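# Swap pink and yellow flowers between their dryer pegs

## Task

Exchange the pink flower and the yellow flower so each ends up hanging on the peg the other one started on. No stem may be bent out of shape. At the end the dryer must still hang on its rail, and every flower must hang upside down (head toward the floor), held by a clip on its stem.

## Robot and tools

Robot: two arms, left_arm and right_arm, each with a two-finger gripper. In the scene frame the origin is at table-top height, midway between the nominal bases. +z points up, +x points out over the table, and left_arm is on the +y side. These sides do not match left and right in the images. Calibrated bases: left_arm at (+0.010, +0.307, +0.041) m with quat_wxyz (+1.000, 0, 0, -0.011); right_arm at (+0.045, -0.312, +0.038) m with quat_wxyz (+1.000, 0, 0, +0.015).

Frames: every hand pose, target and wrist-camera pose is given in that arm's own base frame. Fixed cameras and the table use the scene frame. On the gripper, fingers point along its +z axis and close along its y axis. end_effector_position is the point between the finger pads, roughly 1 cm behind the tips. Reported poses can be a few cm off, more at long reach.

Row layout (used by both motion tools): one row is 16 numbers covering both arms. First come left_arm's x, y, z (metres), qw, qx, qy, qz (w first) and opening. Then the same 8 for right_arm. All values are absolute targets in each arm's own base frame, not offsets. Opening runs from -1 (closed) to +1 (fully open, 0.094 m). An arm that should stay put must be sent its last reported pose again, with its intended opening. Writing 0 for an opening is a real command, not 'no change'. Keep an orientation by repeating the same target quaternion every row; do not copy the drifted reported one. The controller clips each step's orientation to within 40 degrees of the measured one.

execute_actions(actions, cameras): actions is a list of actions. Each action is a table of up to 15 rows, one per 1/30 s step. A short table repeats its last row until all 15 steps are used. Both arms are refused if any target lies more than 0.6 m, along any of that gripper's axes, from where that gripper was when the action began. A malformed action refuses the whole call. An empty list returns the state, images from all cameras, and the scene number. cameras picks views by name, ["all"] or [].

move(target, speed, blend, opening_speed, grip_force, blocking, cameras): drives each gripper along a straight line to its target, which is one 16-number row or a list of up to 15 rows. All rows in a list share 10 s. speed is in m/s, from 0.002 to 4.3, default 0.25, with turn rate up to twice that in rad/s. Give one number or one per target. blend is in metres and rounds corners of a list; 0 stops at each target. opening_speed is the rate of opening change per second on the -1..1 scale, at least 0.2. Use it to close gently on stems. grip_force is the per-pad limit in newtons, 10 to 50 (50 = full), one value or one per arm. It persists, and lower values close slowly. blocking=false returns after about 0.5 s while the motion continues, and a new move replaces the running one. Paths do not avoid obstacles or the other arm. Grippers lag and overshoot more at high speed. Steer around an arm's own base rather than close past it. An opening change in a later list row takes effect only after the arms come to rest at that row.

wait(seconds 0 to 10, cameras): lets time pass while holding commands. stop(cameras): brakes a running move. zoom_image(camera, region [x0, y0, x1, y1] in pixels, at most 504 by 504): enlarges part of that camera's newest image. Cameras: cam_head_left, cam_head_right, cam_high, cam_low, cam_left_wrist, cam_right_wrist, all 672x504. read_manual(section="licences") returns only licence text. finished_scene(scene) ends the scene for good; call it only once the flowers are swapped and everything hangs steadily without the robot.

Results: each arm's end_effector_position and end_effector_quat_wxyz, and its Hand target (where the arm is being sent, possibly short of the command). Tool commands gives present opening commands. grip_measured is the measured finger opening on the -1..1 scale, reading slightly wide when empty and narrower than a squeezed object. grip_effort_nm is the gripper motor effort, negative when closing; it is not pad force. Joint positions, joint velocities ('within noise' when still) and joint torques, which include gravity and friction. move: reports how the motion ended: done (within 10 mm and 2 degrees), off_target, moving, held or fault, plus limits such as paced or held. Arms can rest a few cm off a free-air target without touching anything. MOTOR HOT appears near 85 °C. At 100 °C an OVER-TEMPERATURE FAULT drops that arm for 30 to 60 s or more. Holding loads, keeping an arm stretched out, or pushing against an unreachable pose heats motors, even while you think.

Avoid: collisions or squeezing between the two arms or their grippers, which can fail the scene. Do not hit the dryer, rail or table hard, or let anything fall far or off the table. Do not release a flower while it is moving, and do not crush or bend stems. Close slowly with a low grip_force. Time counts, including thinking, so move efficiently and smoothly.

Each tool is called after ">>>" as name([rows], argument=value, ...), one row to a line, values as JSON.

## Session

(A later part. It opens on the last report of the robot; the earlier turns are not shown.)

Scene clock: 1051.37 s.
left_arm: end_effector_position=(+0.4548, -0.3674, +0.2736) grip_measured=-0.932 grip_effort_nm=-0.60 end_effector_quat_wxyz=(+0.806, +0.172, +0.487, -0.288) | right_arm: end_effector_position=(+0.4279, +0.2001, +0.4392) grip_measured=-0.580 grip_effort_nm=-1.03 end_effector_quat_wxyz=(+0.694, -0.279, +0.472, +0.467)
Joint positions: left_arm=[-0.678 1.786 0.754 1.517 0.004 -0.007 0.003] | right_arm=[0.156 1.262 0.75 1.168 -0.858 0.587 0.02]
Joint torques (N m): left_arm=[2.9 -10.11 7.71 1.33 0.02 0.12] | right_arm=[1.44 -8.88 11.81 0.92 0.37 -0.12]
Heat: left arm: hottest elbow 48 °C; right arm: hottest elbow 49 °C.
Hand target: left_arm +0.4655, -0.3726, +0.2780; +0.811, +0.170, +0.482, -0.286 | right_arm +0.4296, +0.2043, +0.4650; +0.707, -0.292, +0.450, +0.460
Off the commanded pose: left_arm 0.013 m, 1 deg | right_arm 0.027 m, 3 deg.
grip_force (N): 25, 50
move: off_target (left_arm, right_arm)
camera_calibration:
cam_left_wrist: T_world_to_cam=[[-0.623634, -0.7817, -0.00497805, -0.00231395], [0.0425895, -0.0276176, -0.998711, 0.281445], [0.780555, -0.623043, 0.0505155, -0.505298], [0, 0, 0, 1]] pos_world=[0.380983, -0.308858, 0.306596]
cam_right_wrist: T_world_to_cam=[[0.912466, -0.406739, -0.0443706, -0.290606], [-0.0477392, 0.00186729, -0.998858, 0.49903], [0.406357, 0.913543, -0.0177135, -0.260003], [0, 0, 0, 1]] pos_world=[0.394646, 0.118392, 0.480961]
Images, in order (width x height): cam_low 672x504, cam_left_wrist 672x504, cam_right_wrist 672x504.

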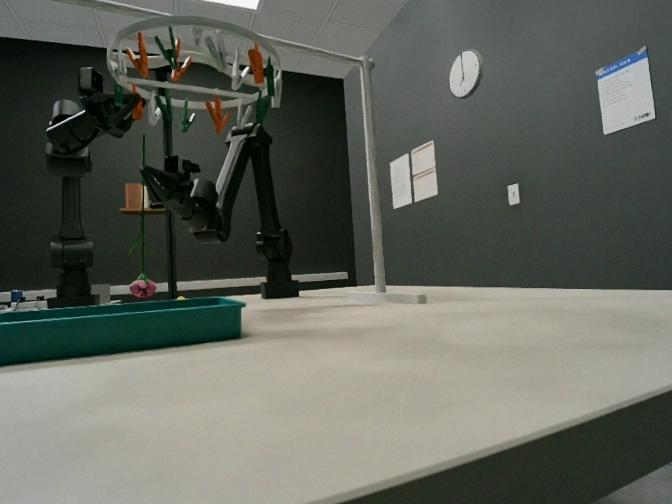

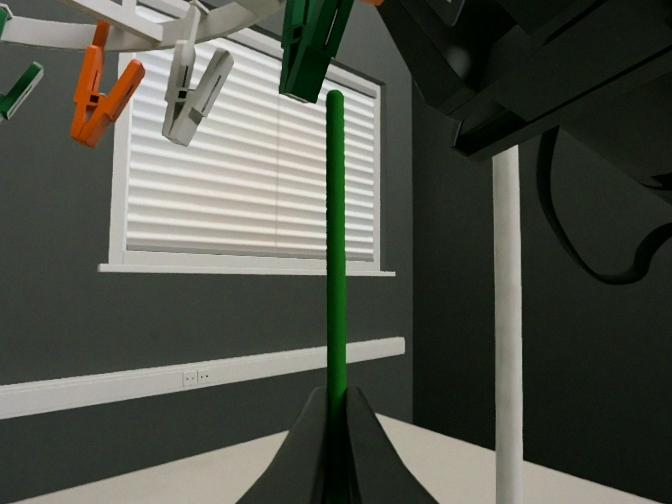

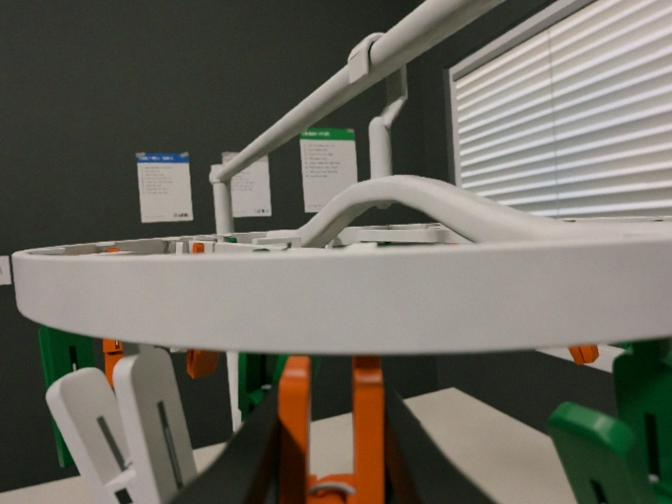

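>>> zoom_image(camera="cam_low", region=[100, 80, 180, 160])

>>> execute_actions(actions=[], cameras=["cam_head_left", "cam_head_right", "cam_high", "cam_low"])

>>> zoom_image(camera="cam_head_left", region=[290, 40, 370, 120])

>>> zoom_image(camera="cam_head_right", region=[270, 40, 350, 120])

>>> zoom_image(camera="cam_high", region=[220, 180, 320, 300])

Scaled by 6.300 from the camera's 672x504 image, which has a finer 960x720 frame.

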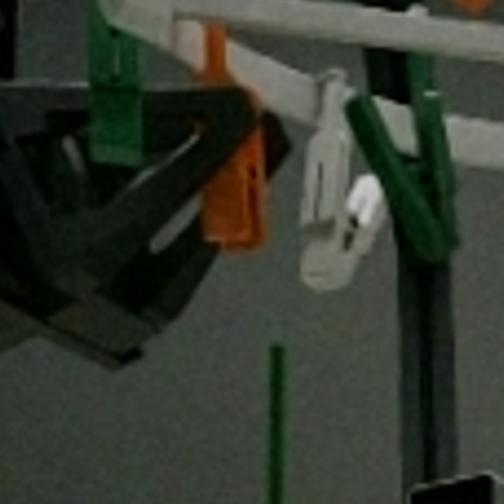

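Scene clock: 1063.67 s.
left_arm: end_effector_position=(+0.4548, -0.3674, +0.2736) grip_measured=-0.932 grip_effort_nm=-0.60 end_effector_quat_wxyz=(+0.806, +0.172, +0.487, -0.288) | right_arm: end_effector_position=(+0.4279, +0.2001, +0.4392) grip_measured=-0.580 grip_effort_nm=-1.03 end_effector_quat_wxyz=(+0.694, -0.279, +0.472, +0.467)
Joint positions: left_arm=[-0.678 1.786 0.754 1.517 0.004 -0.007 0.003] | right_arm=[0.156 1.262 0.75 1.168 -0.858 0.587 0.02]
Joint velocities: within noise
Joint torques (N m): left_arm=[2.9 -10.11 7.71 1.33 0.02 0.11] | right_arm=[1.44 -9.11 11.78 0.98 0.36 -0.12]
Heat: left arm: hottest elbow 48 °C; right arm: hottest elbow 52 °C.
Hand target: left_arm +0.4655, -0.3726, +0.2780; +0.811, +0.170, +0.482, -0.286 | right_arm +0.4296, +0.2043, +0.4650; +0.707, -0.292, +0.450, +0.460
Tool commands: left_gripper/opening=-1.0 right_gripper/opening=-0.9
Off the commanded pose: left_arm 0.013 m, 1 deg | right_arm 0.027 m, 3 deg.
grip_force (N): 25, 50
Images, in order (width x height): cam_head_left 672x504, cam_head_right 672x504, cam_high 672x504, cam_low 672x504.

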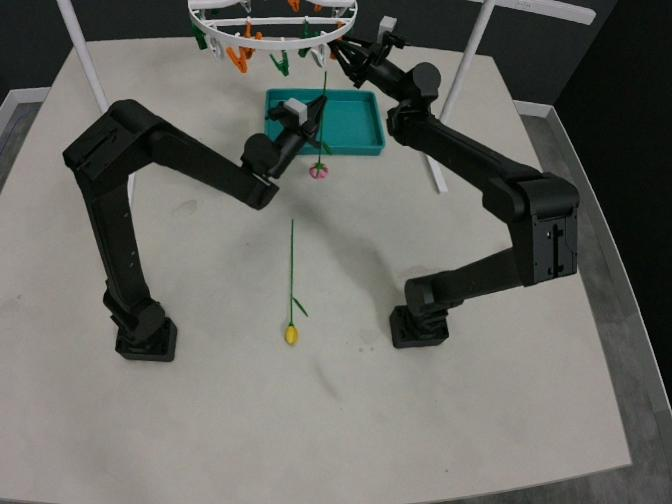

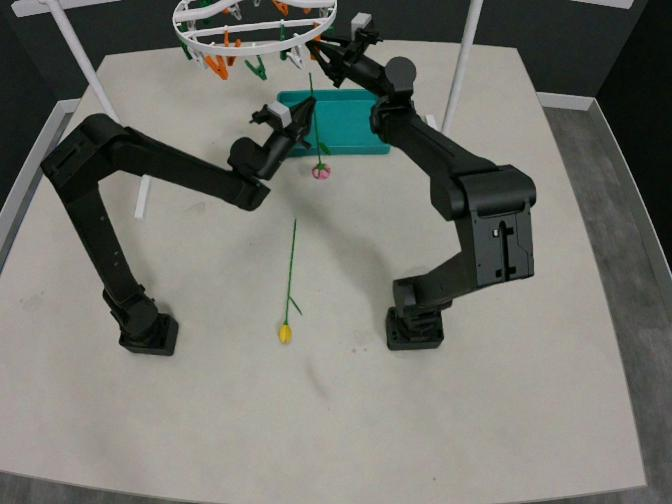

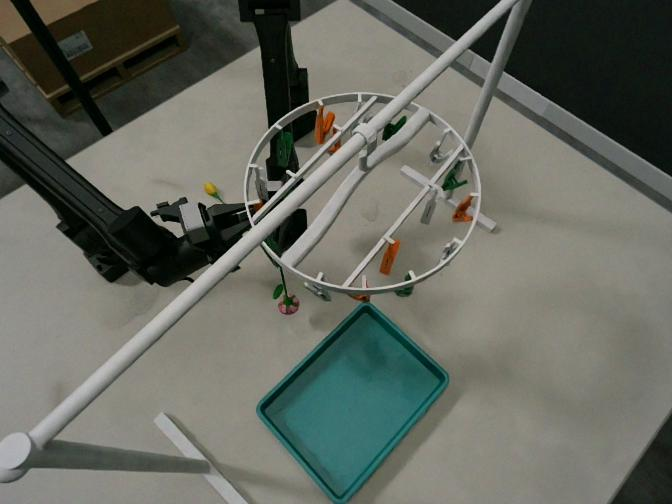

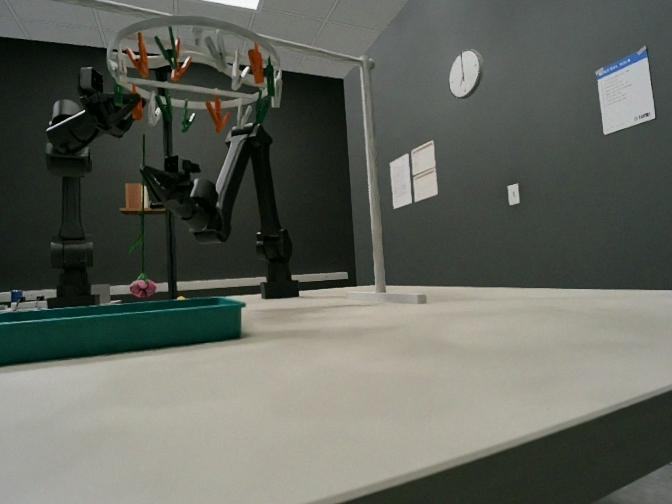

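Scaled by 6.300 from the camera's 672x504 image, which has a finer 960x720 frame.

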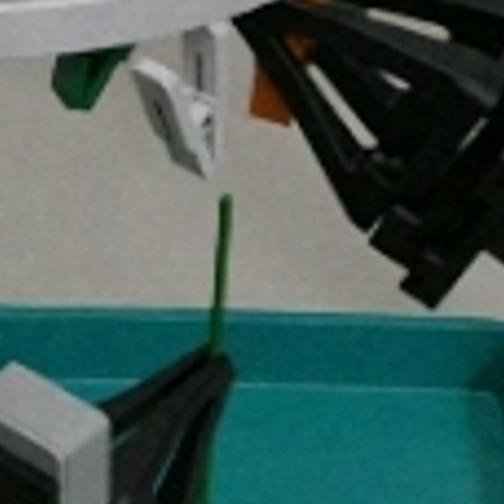

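Scaled by 6.300 from the camera's 672x504 image, which has a finer 960x720 frame.

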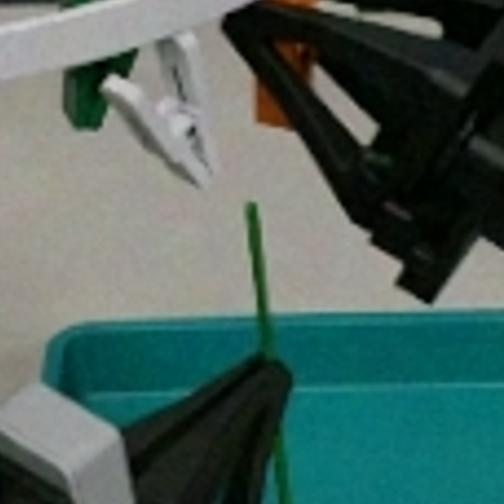

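Scaled by 4.200 from the camera's 672x504 image, which has a finer 960x720 frame.

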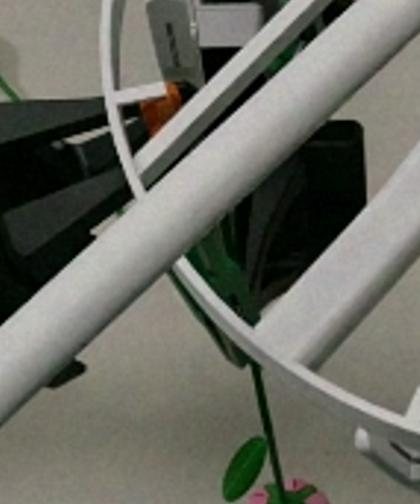

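>>> move(target=[0.4744, -0.3805, 0.311, 0.81061, 0.16983, 0.48226, -0.28546, -1.0, 0.431, 0.205, 0.4655, 0.70733, -0.29263, 0.45062, 0.45934, -0.9], speed=0.06, cameras=["cam_left_wrist", "cam_low", "cam_head_left", "cam_head_right"])

>>> zoom_image(camera="cam_left_wrist", region=[250, 0, 430, 160])

>>> zoom_image(camera="cam_low", region=[100, 80, 180, 160])

Scene clock: 1108.30 s.
left_arm: end_effector_position=(+0.4673, -0.3775, +0.2860) grip_measured=-0.932 grip_effort_nm=-0.60 end_effector_quat_wxyz=(+0.798, +0.176, +0.501, -0.286) | right_arm: end_effector_position=(+0.4279, +0.2001, +0.4392) grip_measured=-0.580 grip_effort_nm=-1.03 end_effector_quat_wxyz=(+0.694, -0.279, +0.472, +0.467)
Joint positions: left_arm=[-0.678 1.754 0.796 1.409 0.004 -0.007 0.003] | right_arm=[0.156 1.262 0.75 1.168 -0.858 0.587 0.02]
Joint torques (N m): left_arm=[2.73 -12.75 8.32 1.33 -0.03 0.12] | right_arm=[1.32 -8.94 11.77 0.96 0.37 -0.13]
Heat: left arm: hottest elbow 49 °C; right arm: hottest elbow 56 °C.
Hand target: left_arm +0.4733, -0.3798, +0.3108; +0.811, +0.170, +0.482, -0.285 | right_arm +0.4296, +0.2043, +0.4650; +0.707, -0.292, +0.450, +0.460
Off the commanded pose: left_arm 0.026 m, 3 deg | right_arm 0.027 m, 3 deg.
grip_force (N): 25, 50
move: off_target (left_arm, right_arm)
camera_calibration:
cam_left_wrist: T_world_to_cam=[[-0.623837, -0.781538, -0.00516401, -0.00206727], [0.0161964, -0.00632172, -0.999849, 0.313797], [0.781387, -0.623826, 0.0166018, -0.512975], [0, 0, 0, 1]] pos_world=[0.39446, -0.319639, 0.322255]
Images, in order (width x height): cam_head_left 672x504, cam_head_right 672x504, cam_low 672x504, cam_left_wrist 672x504.

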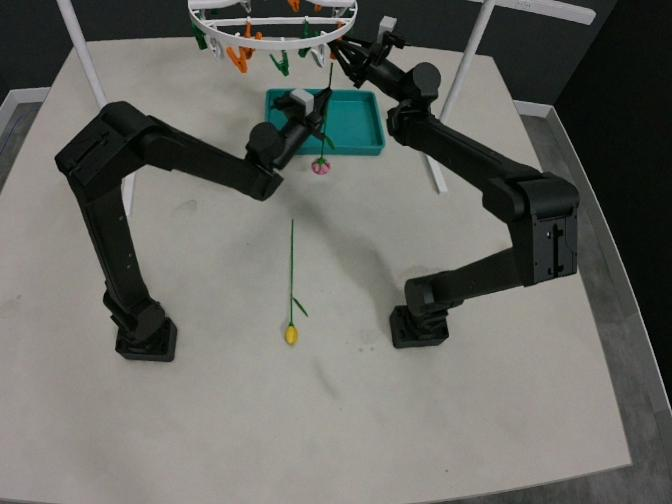

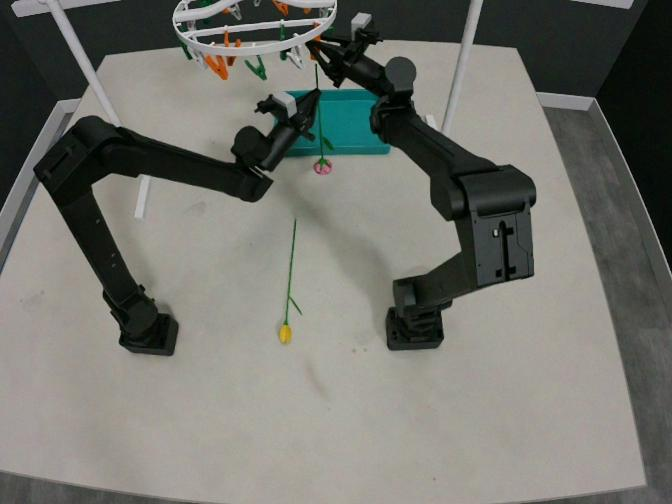

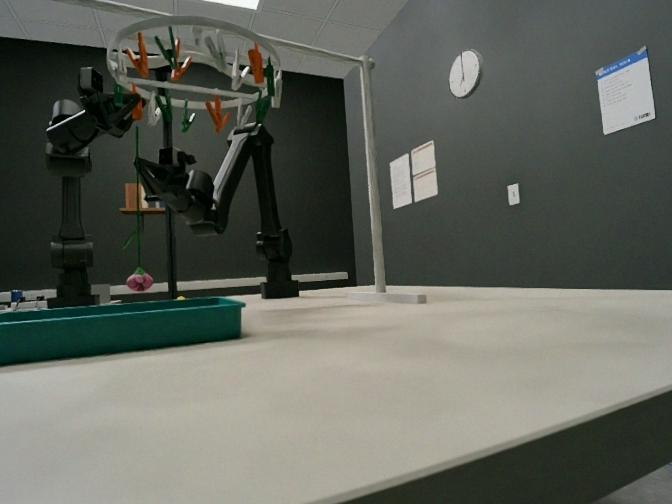

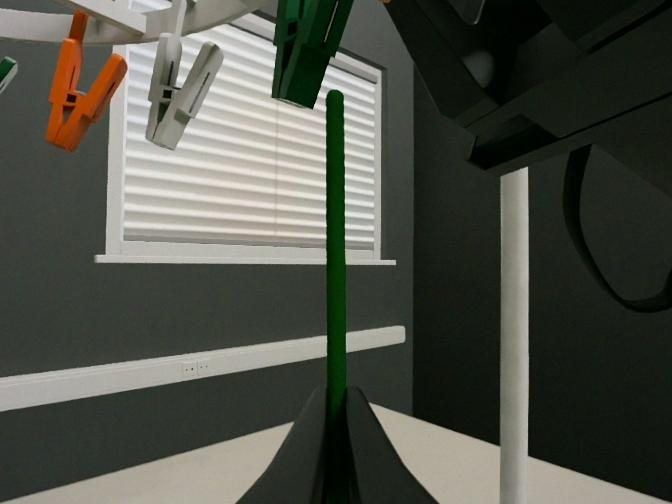

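Scaled by 2.800 from the camera's 672x504 image, which has a finer 960x720 frame.

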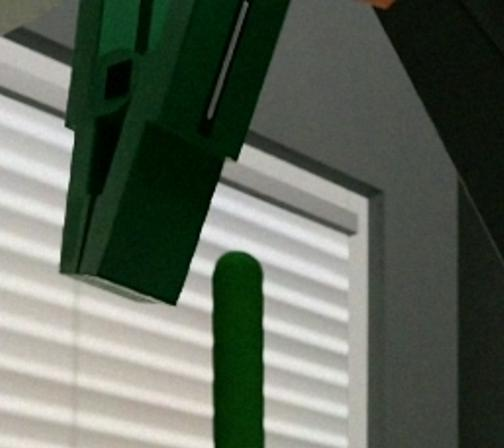

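Scaled by 6.300 from the camera's 672x504 image, which has a finer 960x720 frame.

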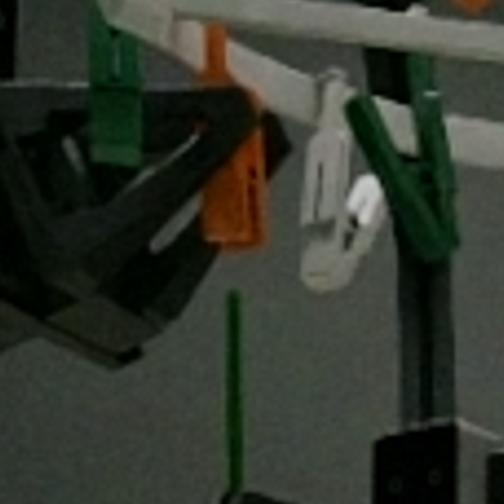

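>>> zoom_image(camera="cam_head_left", region=[300, 40, 360, 100])

>>> zoom_image(camera="cam_head_right", region=[285, 30, 345, 90])

Scaled by 8.400 from the camera's 672x504 image, which has a finer 960x720 frame.

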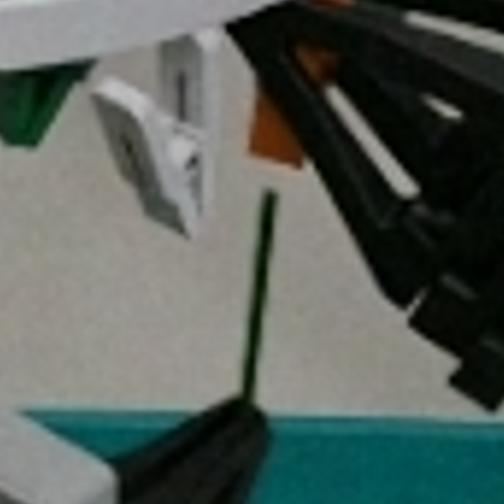

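Scaled by 8.400 from the camera's 672x504 image, which has a finer 960x720 frame.

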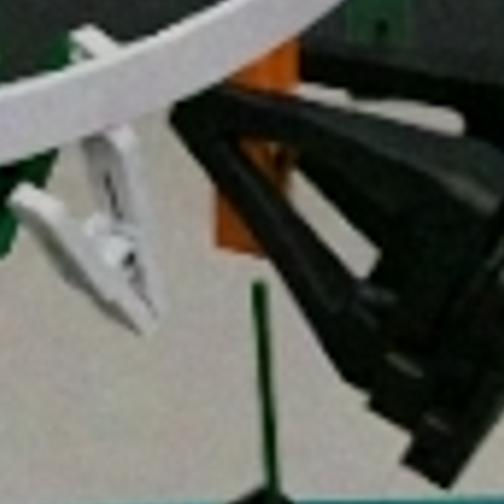

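>>> move(target=[0.4716, -0.3782, 0.322, 0.82094, 0.16356, 0.46446, -0.2891, -1.0, 0.431, 0.205, 0.4655, 0.70733, -0.29263, 0.45062, 0.45934, -0.9], speed=0.05, cameras=["cam_left_wrist", "cam_low", "cam_head_left", "cam_head_right"])

>>> zoom_image(camera="cam_left_wrist", region=[270, 0, 430, 140])

>>> zoom_image(camera="cam_low", region=[110, 90, 170, 150])

>>> zoom_image(camera="cam_head_left", region=[300, 40, 360, 100])

>>> zoom_image(camera="cam_head_right", region=[285, 30, 345, 90])

Scene clock: 1133.77 s.
left_arm: end_effector_position=(+0.4665, -0.3768, +0.2881) grip_measured=-0.932 grip_effort_nm=-0.60 end_effector_quat_wxyz=(+0.800, +0.175, +0.497, -0.286) | right_arm: end_effector_position=(+0.4279, +0.2001, +0.4392) grip_measured=-0.580 grip_effort_nm=-1.03 end_effector_quat_wxyz=(+0.694, -0.279, +0.472, +0.467)
Joint positions: left_arm=[-0.678 1.754 0.796 1.419 0.004 -0.007 0.003] | right_arm=[0.156 1.262 0.75 1.168 -0.858 0.587 0.02]
Joint torques (N m): left_arm=[2.78 -12.81 8.61 2.5 -0.04 0.12] | right_arm=[1.38 -9.05 11.82 0.94 0.36 -0.13]
Heat: left arm: hottest elbow 51 °C; right arm: hottest elbow 57 °C.
Hand target: left_arm +0.4701, -0.3772, +0.3214; +0.821, +0.164, +0.465, -0.289 | right_arm +0.4296, +0.2043, +0.4650; +0.707, -0.292, +0.450, +0.460
Off the commanded pose: left_arm 0.034 m, 5 deg | right_arm 0.027 m, 3 deg.
grip_force (N): 25, 50
move: off_target (left_arm, right_arm)
camera_calibration:
cam_left_wrist: T_world_to_cam=[[-0.623776, -0.781587, -0.00508971, -0.00218582], [0.0235766, -0.0123065, -0.999646, 0.310126], [0.781247, -0.623675, 0.0261036, -0.514615], [0, 0, 0, 1]] pos_world=[0.393366, -0.318844, 0.323438]
Images, in order (width x height): cam_head_left 672x504, cam_head_right 672x504, cam_low 672x504, cam_left_wrist 672x504.

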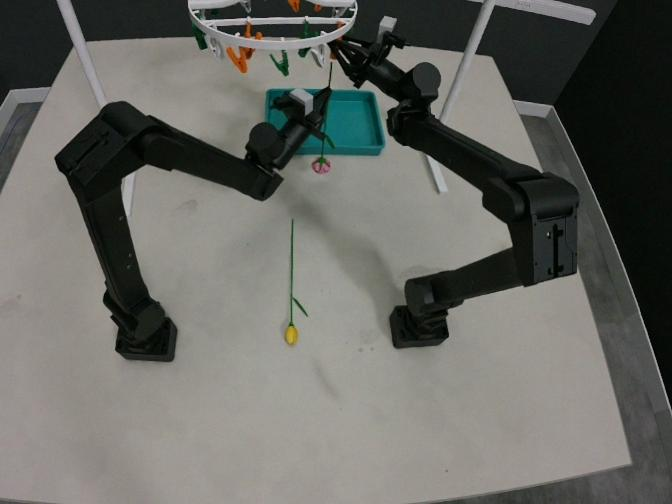

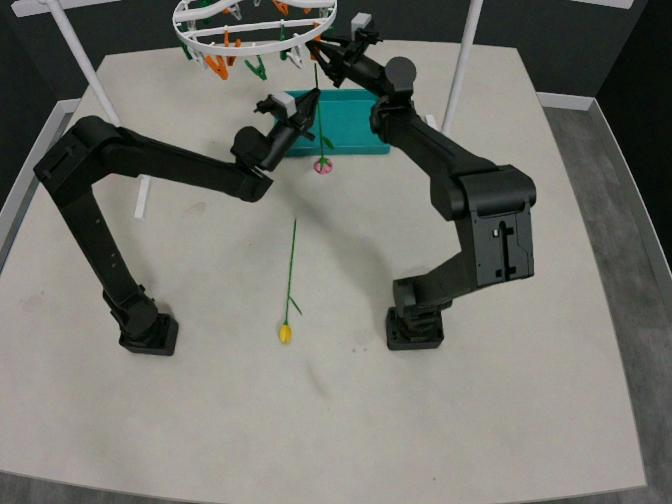

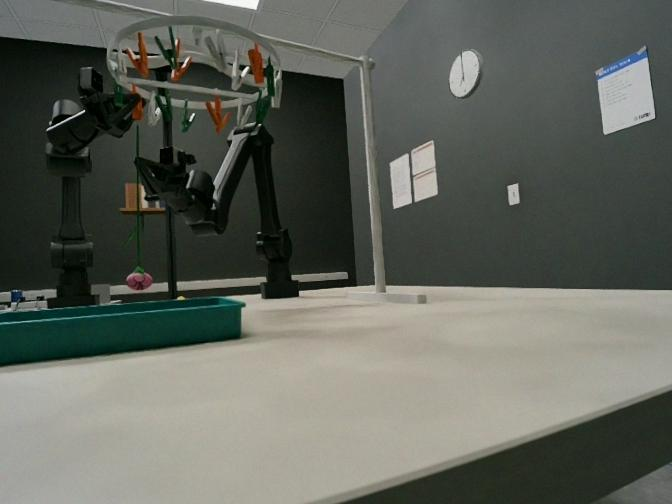

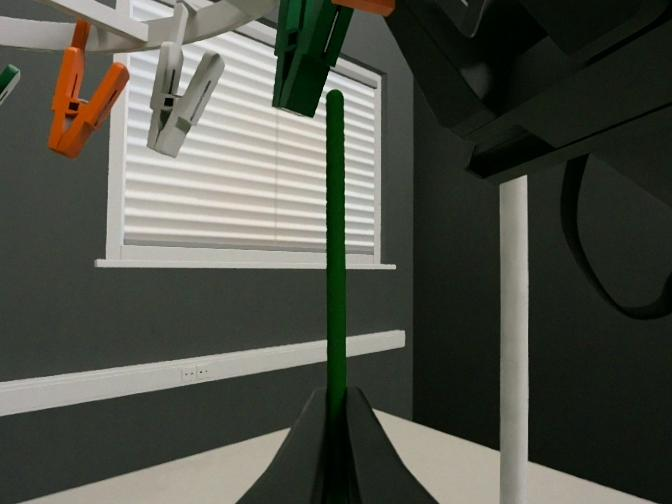

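Scaled by 3.150 from the camera's 672x504 image, which has a finer 960x720 frame.

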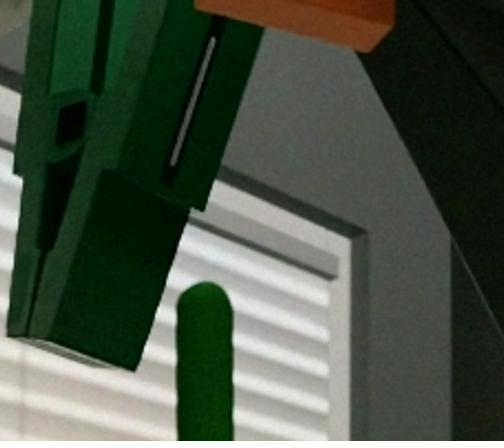

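Scaled by 8.400 from the camera's 672x504 image, which has a finer 960x720 frame.

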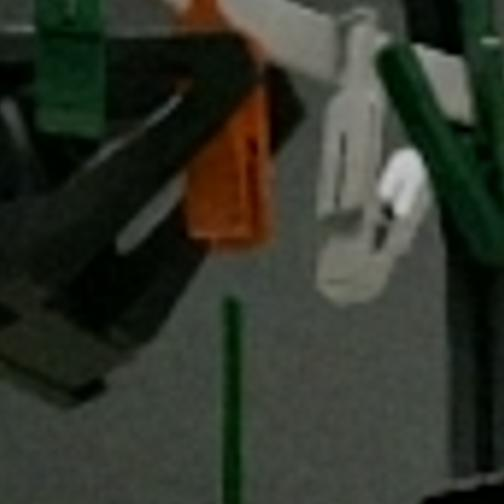

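Scaled by 8.400 from the camera's 672x504 image, which has a finer 960x720 frame.

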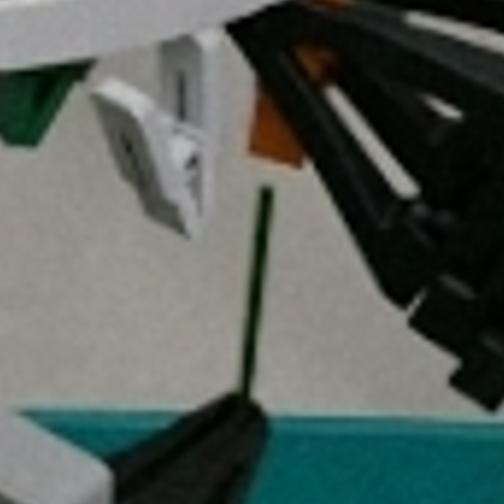

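Scaled by 8.400 from the camera's 672x504 image, which has a finer 960x720 frame.

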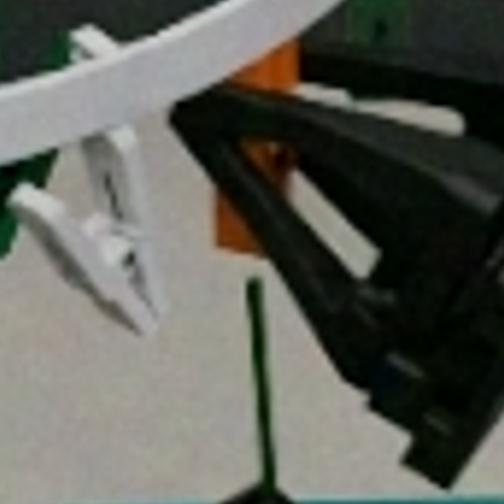

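>>> move(target=[0.4702, -0.3817, 0.333, 0.82094, 0.16356, 0.46446, -0.2891, -1.0, 0.431, 0.205, 0.4655, 0.70733, -0.29263, 0.45062, 0.45934, -0.9], speed=0.05, cameras=["cam_left_wrist", "cam_low", "cam_head_left", "cam_head_right"])

>>> zoom_image(camera="cam_left_wrist", region=[270, 0, 430, 140])

>>> zoom_image(camera="cam_low", region=[110, 90, 170, 150])

>>> zoom_image(camera="cam_head_left", region=[300, 40, 360, 100])

>>> zoom_image(camera="cam_head_right", region=[285, 30, 345, 90])

Scene clock: 1162.73 s.
left_arm: end_effector_position=(+0.4666, -0.3757, +0.3056) grip_measured=-0.932 grip_effort_nm=-0.60 end_effector_quat_wxyz=(+0.808, +0.168, +0.486, -0.288) | right_arm: end_effector_position=(+0.4279, +0.2001, +0.4392) grip_measured=-0.580 grip_effort_nm=-1.03 end_effector_quat_wxyz=(+0.694, -0.279, +0.472, +0.467)
Joint positions: left_arm=[-0.678 1.732 0.809 1.414 -0.002 -0.007 0.003] | right_arm=[0.156 1.262 0.75 1.168 -0.858 0.587 0.02]
Joint torques (N m): left_arm=[2.2 -12.81 8.65 1.32 -0.07 0.17] | right_arm=[1.32 -9 11.84 0.94 0.37 -0.14]
Heat: left arm: hottest elbow 52 °C; right arm: hottest elbow 58 °C.
Hand target: left_arm +0.4690, -0.3808, +0.3329; +0.821, +0.163, +0.464, -0.289 | right_arm +0.4296, +0.2043, +0.4650; +0.707, -0.292, +0.450, +0.460
Off the commanded pose: left_arm 0.028 m, 3 deg | right_arm 0.027 m, 3 deg.
grip_force (N): 25, 50
move: off_target (left_arm, right_arm)
camera_calibration:
cam_left_wrist: T_world_to_cam=[[-0.619648, -0.784877, -0.00231624, -0.00509684], [0.0458583, -0.0332581, -0.998394, 0.309099], [0.783539, -0.618759, 0.0566014, -0.522906], [0, 0, 0, 1]] pos_world=[0.392384, -0.317273, 0.338188]
Images, in order (width x height): cam_head_left 672x504, cam_head_right 672x504, cam_low 672x504, cam_left_wrist 672x504.

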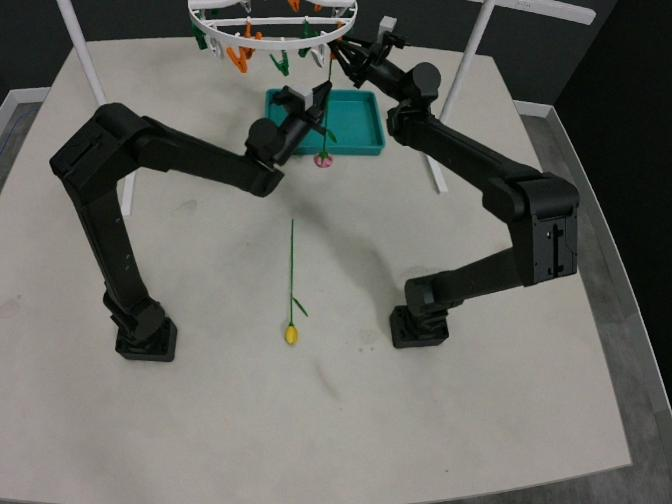

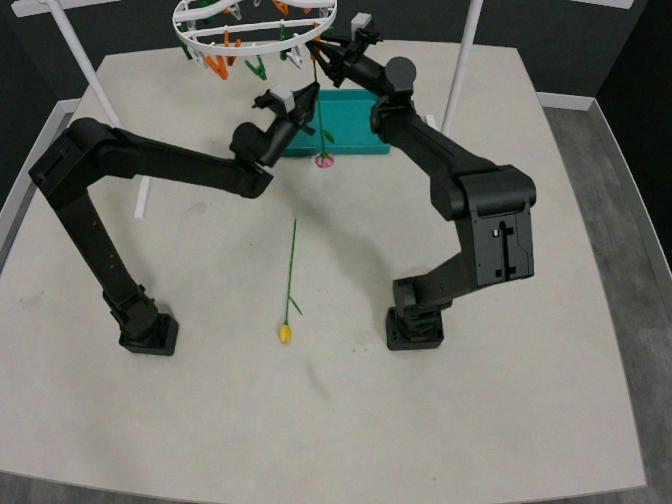

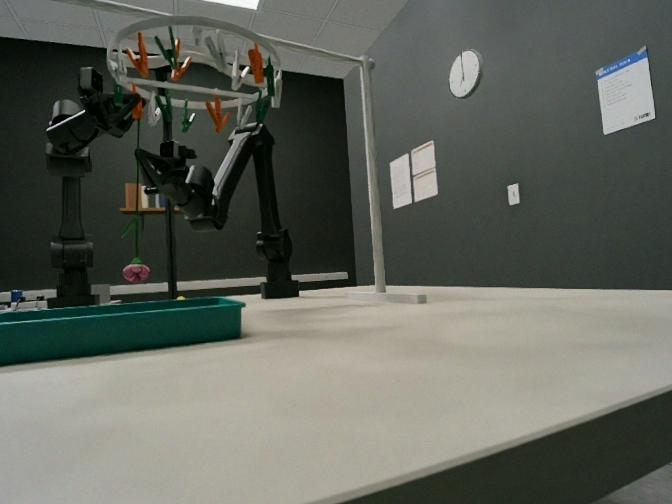

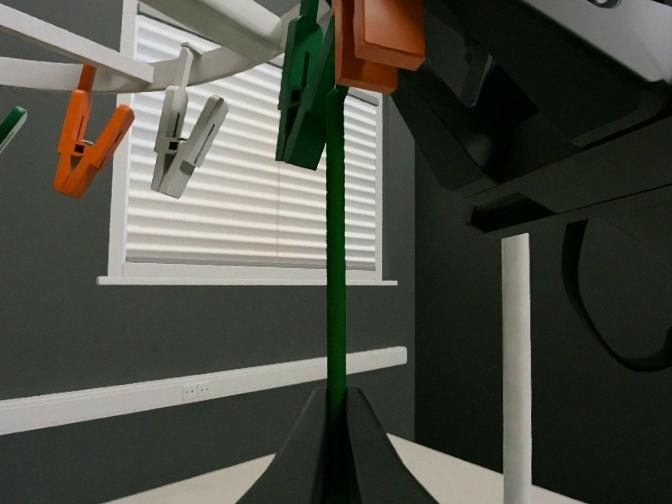

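Scaled by 3.150 from the camera's 672x504 image, which has a finer 960x720 frame.

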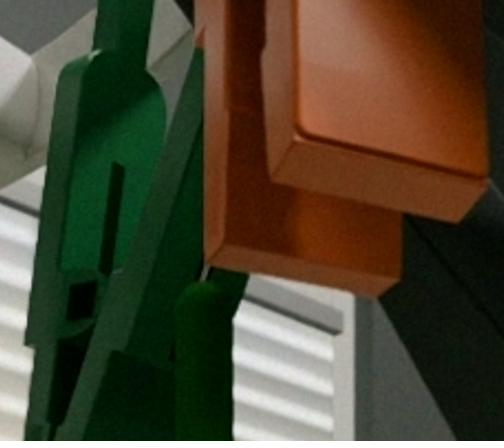

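Scaled by 8.400 from the camera's 672x504 image, which has a finer 960x720 frame.

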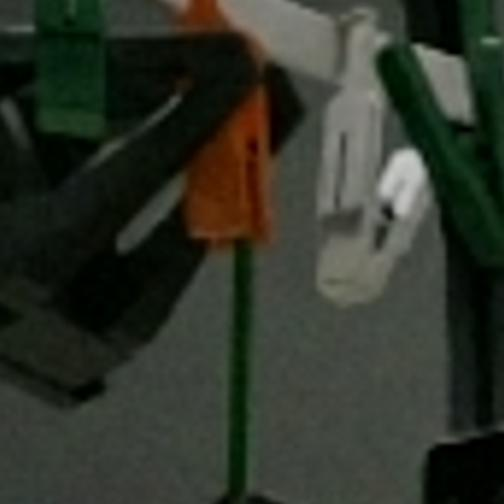

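Scaled by 8.400 from the camera's 672x504 image, which has a finer 960x720 frame.

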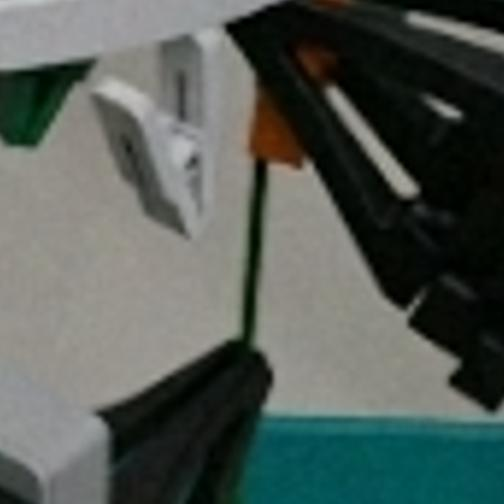

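Scaled by 8.400 from the camera's 672x504 image, which has a finer 960x720 frame.

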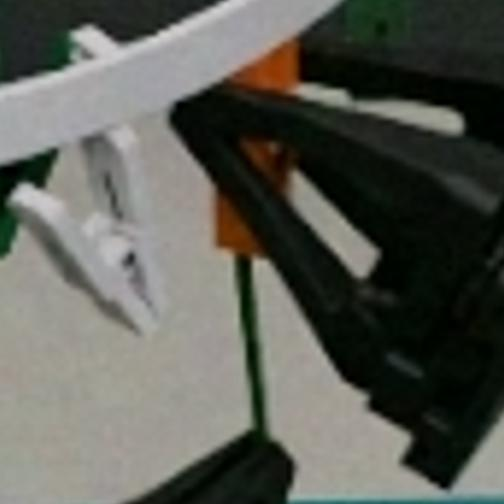

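>>> move([
  [0.4702, -0.3817, 0.309, 0.81061, 0.16983, 0.48226, -0.28546, -1.0, 0.431, 0.205, 0.4655, 0.70733, -0.29263, 0.45062, 0.45934, -0.9],
  [0.4606, -0.3873, 0.309, 0.81061, 0.16983, 0.48226, -0.28546, -1.0, 0.431, 0.205, 0.4655, 0.70733, -0.29263, 0.45062, 0.45934, -0.9],
], speed=0.05, cameras=["cam_left_wrist", "cam_low", "cam_head_left", "cam_head_right"])

>>> zoom_image(camera="cam_left_wrist", region=[270, 0, 430, 140])

>>> zoom_image(camera="cam_low", region=[110, 90, 170, 150])

>>> zoom_image(camera="cam_head_left", region=[300, 40, 360, 100])

>>> zoom_image(camera="cam_head_right", region=[285, 30, 345, 90])

Scene clock: 1239.07 s.
left_arm: end_effector_position=(+0.4615, -0.3820, +0.3055) grip_measured=-0.932 grip_effort_nm=-0.60 end_effector_quat_wxyz=(+0.808, +0.167, +0.486, -0.287) | right_arm: end_effector_position=(+0.4279, +0.2001, +0.4392) grip_measured=-0.580 grip_effort_nm=-1.03 end_effector_quat_wxyz=(+0.694, -0.279, +0.472, +0.467)
Joint positions: left_arm=[-0.697 1.732 0.809 1.414 -0.022 0.003 0.003] | right_arm=[0.156 1.262 0.75 1.168 -0.858 0.587 0.02]
Joint torques (N m): left_arm=[2.02 -11.34 6.5 1.61 -0.05 0.19] | right_arm=[1.08 -9.17 11.84 0.96 0.38 -0.13]
Heat: left arm: hottest elbow 55 °C; right arm: hottest elbow 60 °C.
Hand target: left_arm +0.4606, -0.3873, +0.3090; +0.811, +0.170, +0.482, -0.286 | right_arm +0.4296, +0.2043, +0.4650; +0.707, -0.292, +0.450, +0.460
Off the commanded pose: left_arm 0.006 m, 1 deg | right_arm 0.027 m, 3 deg.
grip_force (N): 25, 50
move: off_target (right_arm)
camera_calibration:
cam_left_wrist: T_world_to_cam=[[-0.617283, -0.786739, -0.00146331, -0.0153125], [0.0450372, -0.0334796, -0.998424, 0.309276], [0.785451, -0.616377, 0.0560989, -0.522711], [0, 0, 0, 1]] pos_world=[0.387183, -0.323879, 0.33809]
Images, in order (width x height): cam_head_left 672x504, cam_head_right 672x504, cam_low 672x504, cam_left_wrist 672x504.

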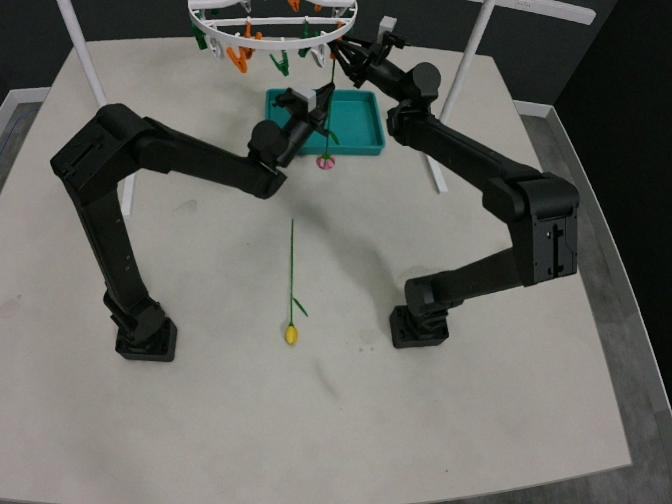

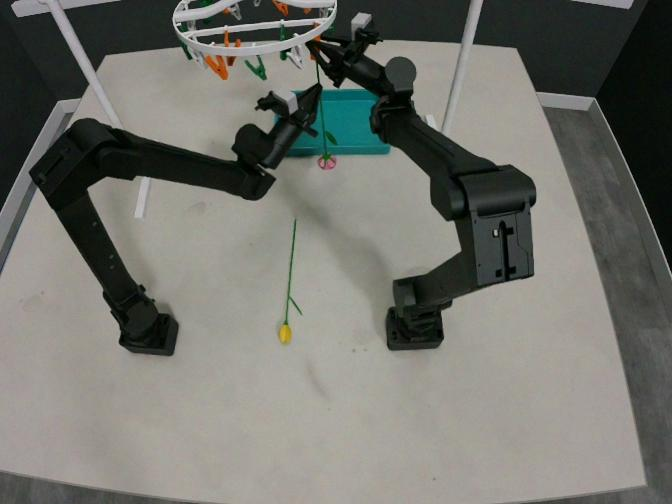

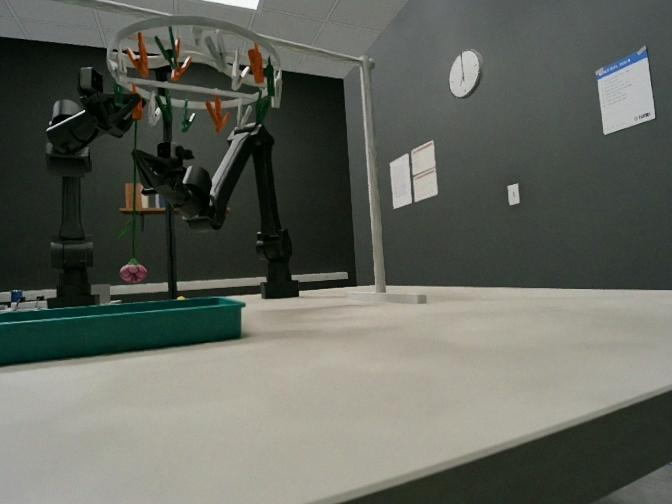

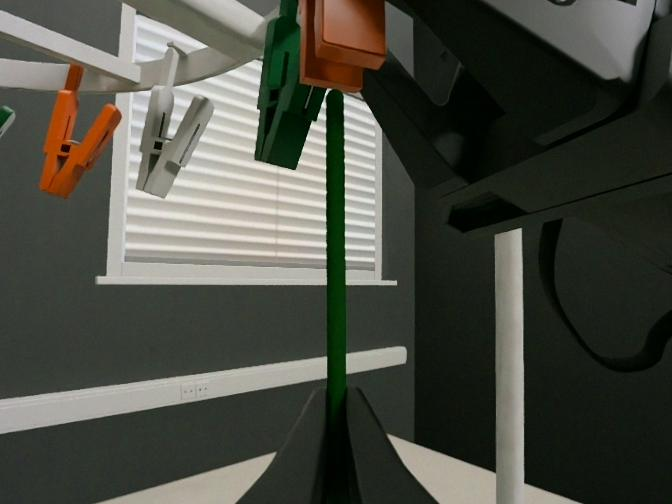

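Scaled by 3.150 from the camera's 672x504 image, which has a finer 960x720 frame.

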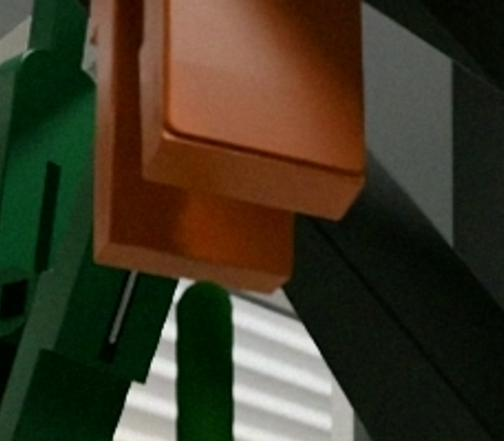

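Scaled by 8.400 from the camera's 672x504 image, which has a finer 960x720 frame.

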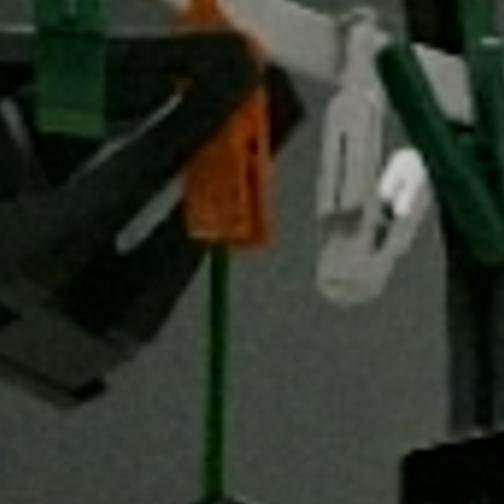

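Scaled by 8.400 from the camera's 672x504 image, which has a finer 960x720 frame.

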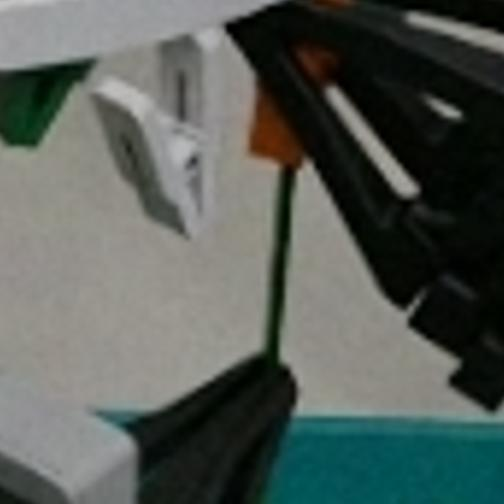

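Scaled by 8.400 from the camera's 672x504 image, which has a finer 960x720 frame.

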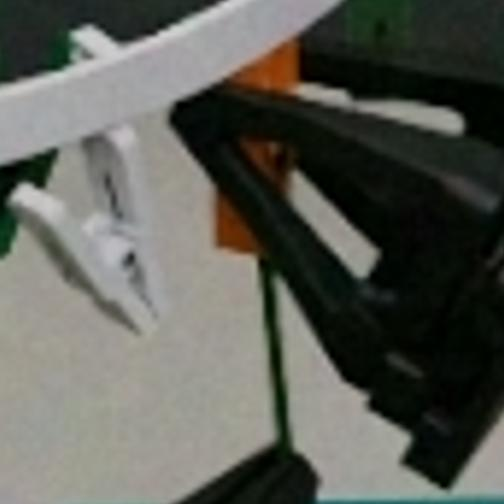

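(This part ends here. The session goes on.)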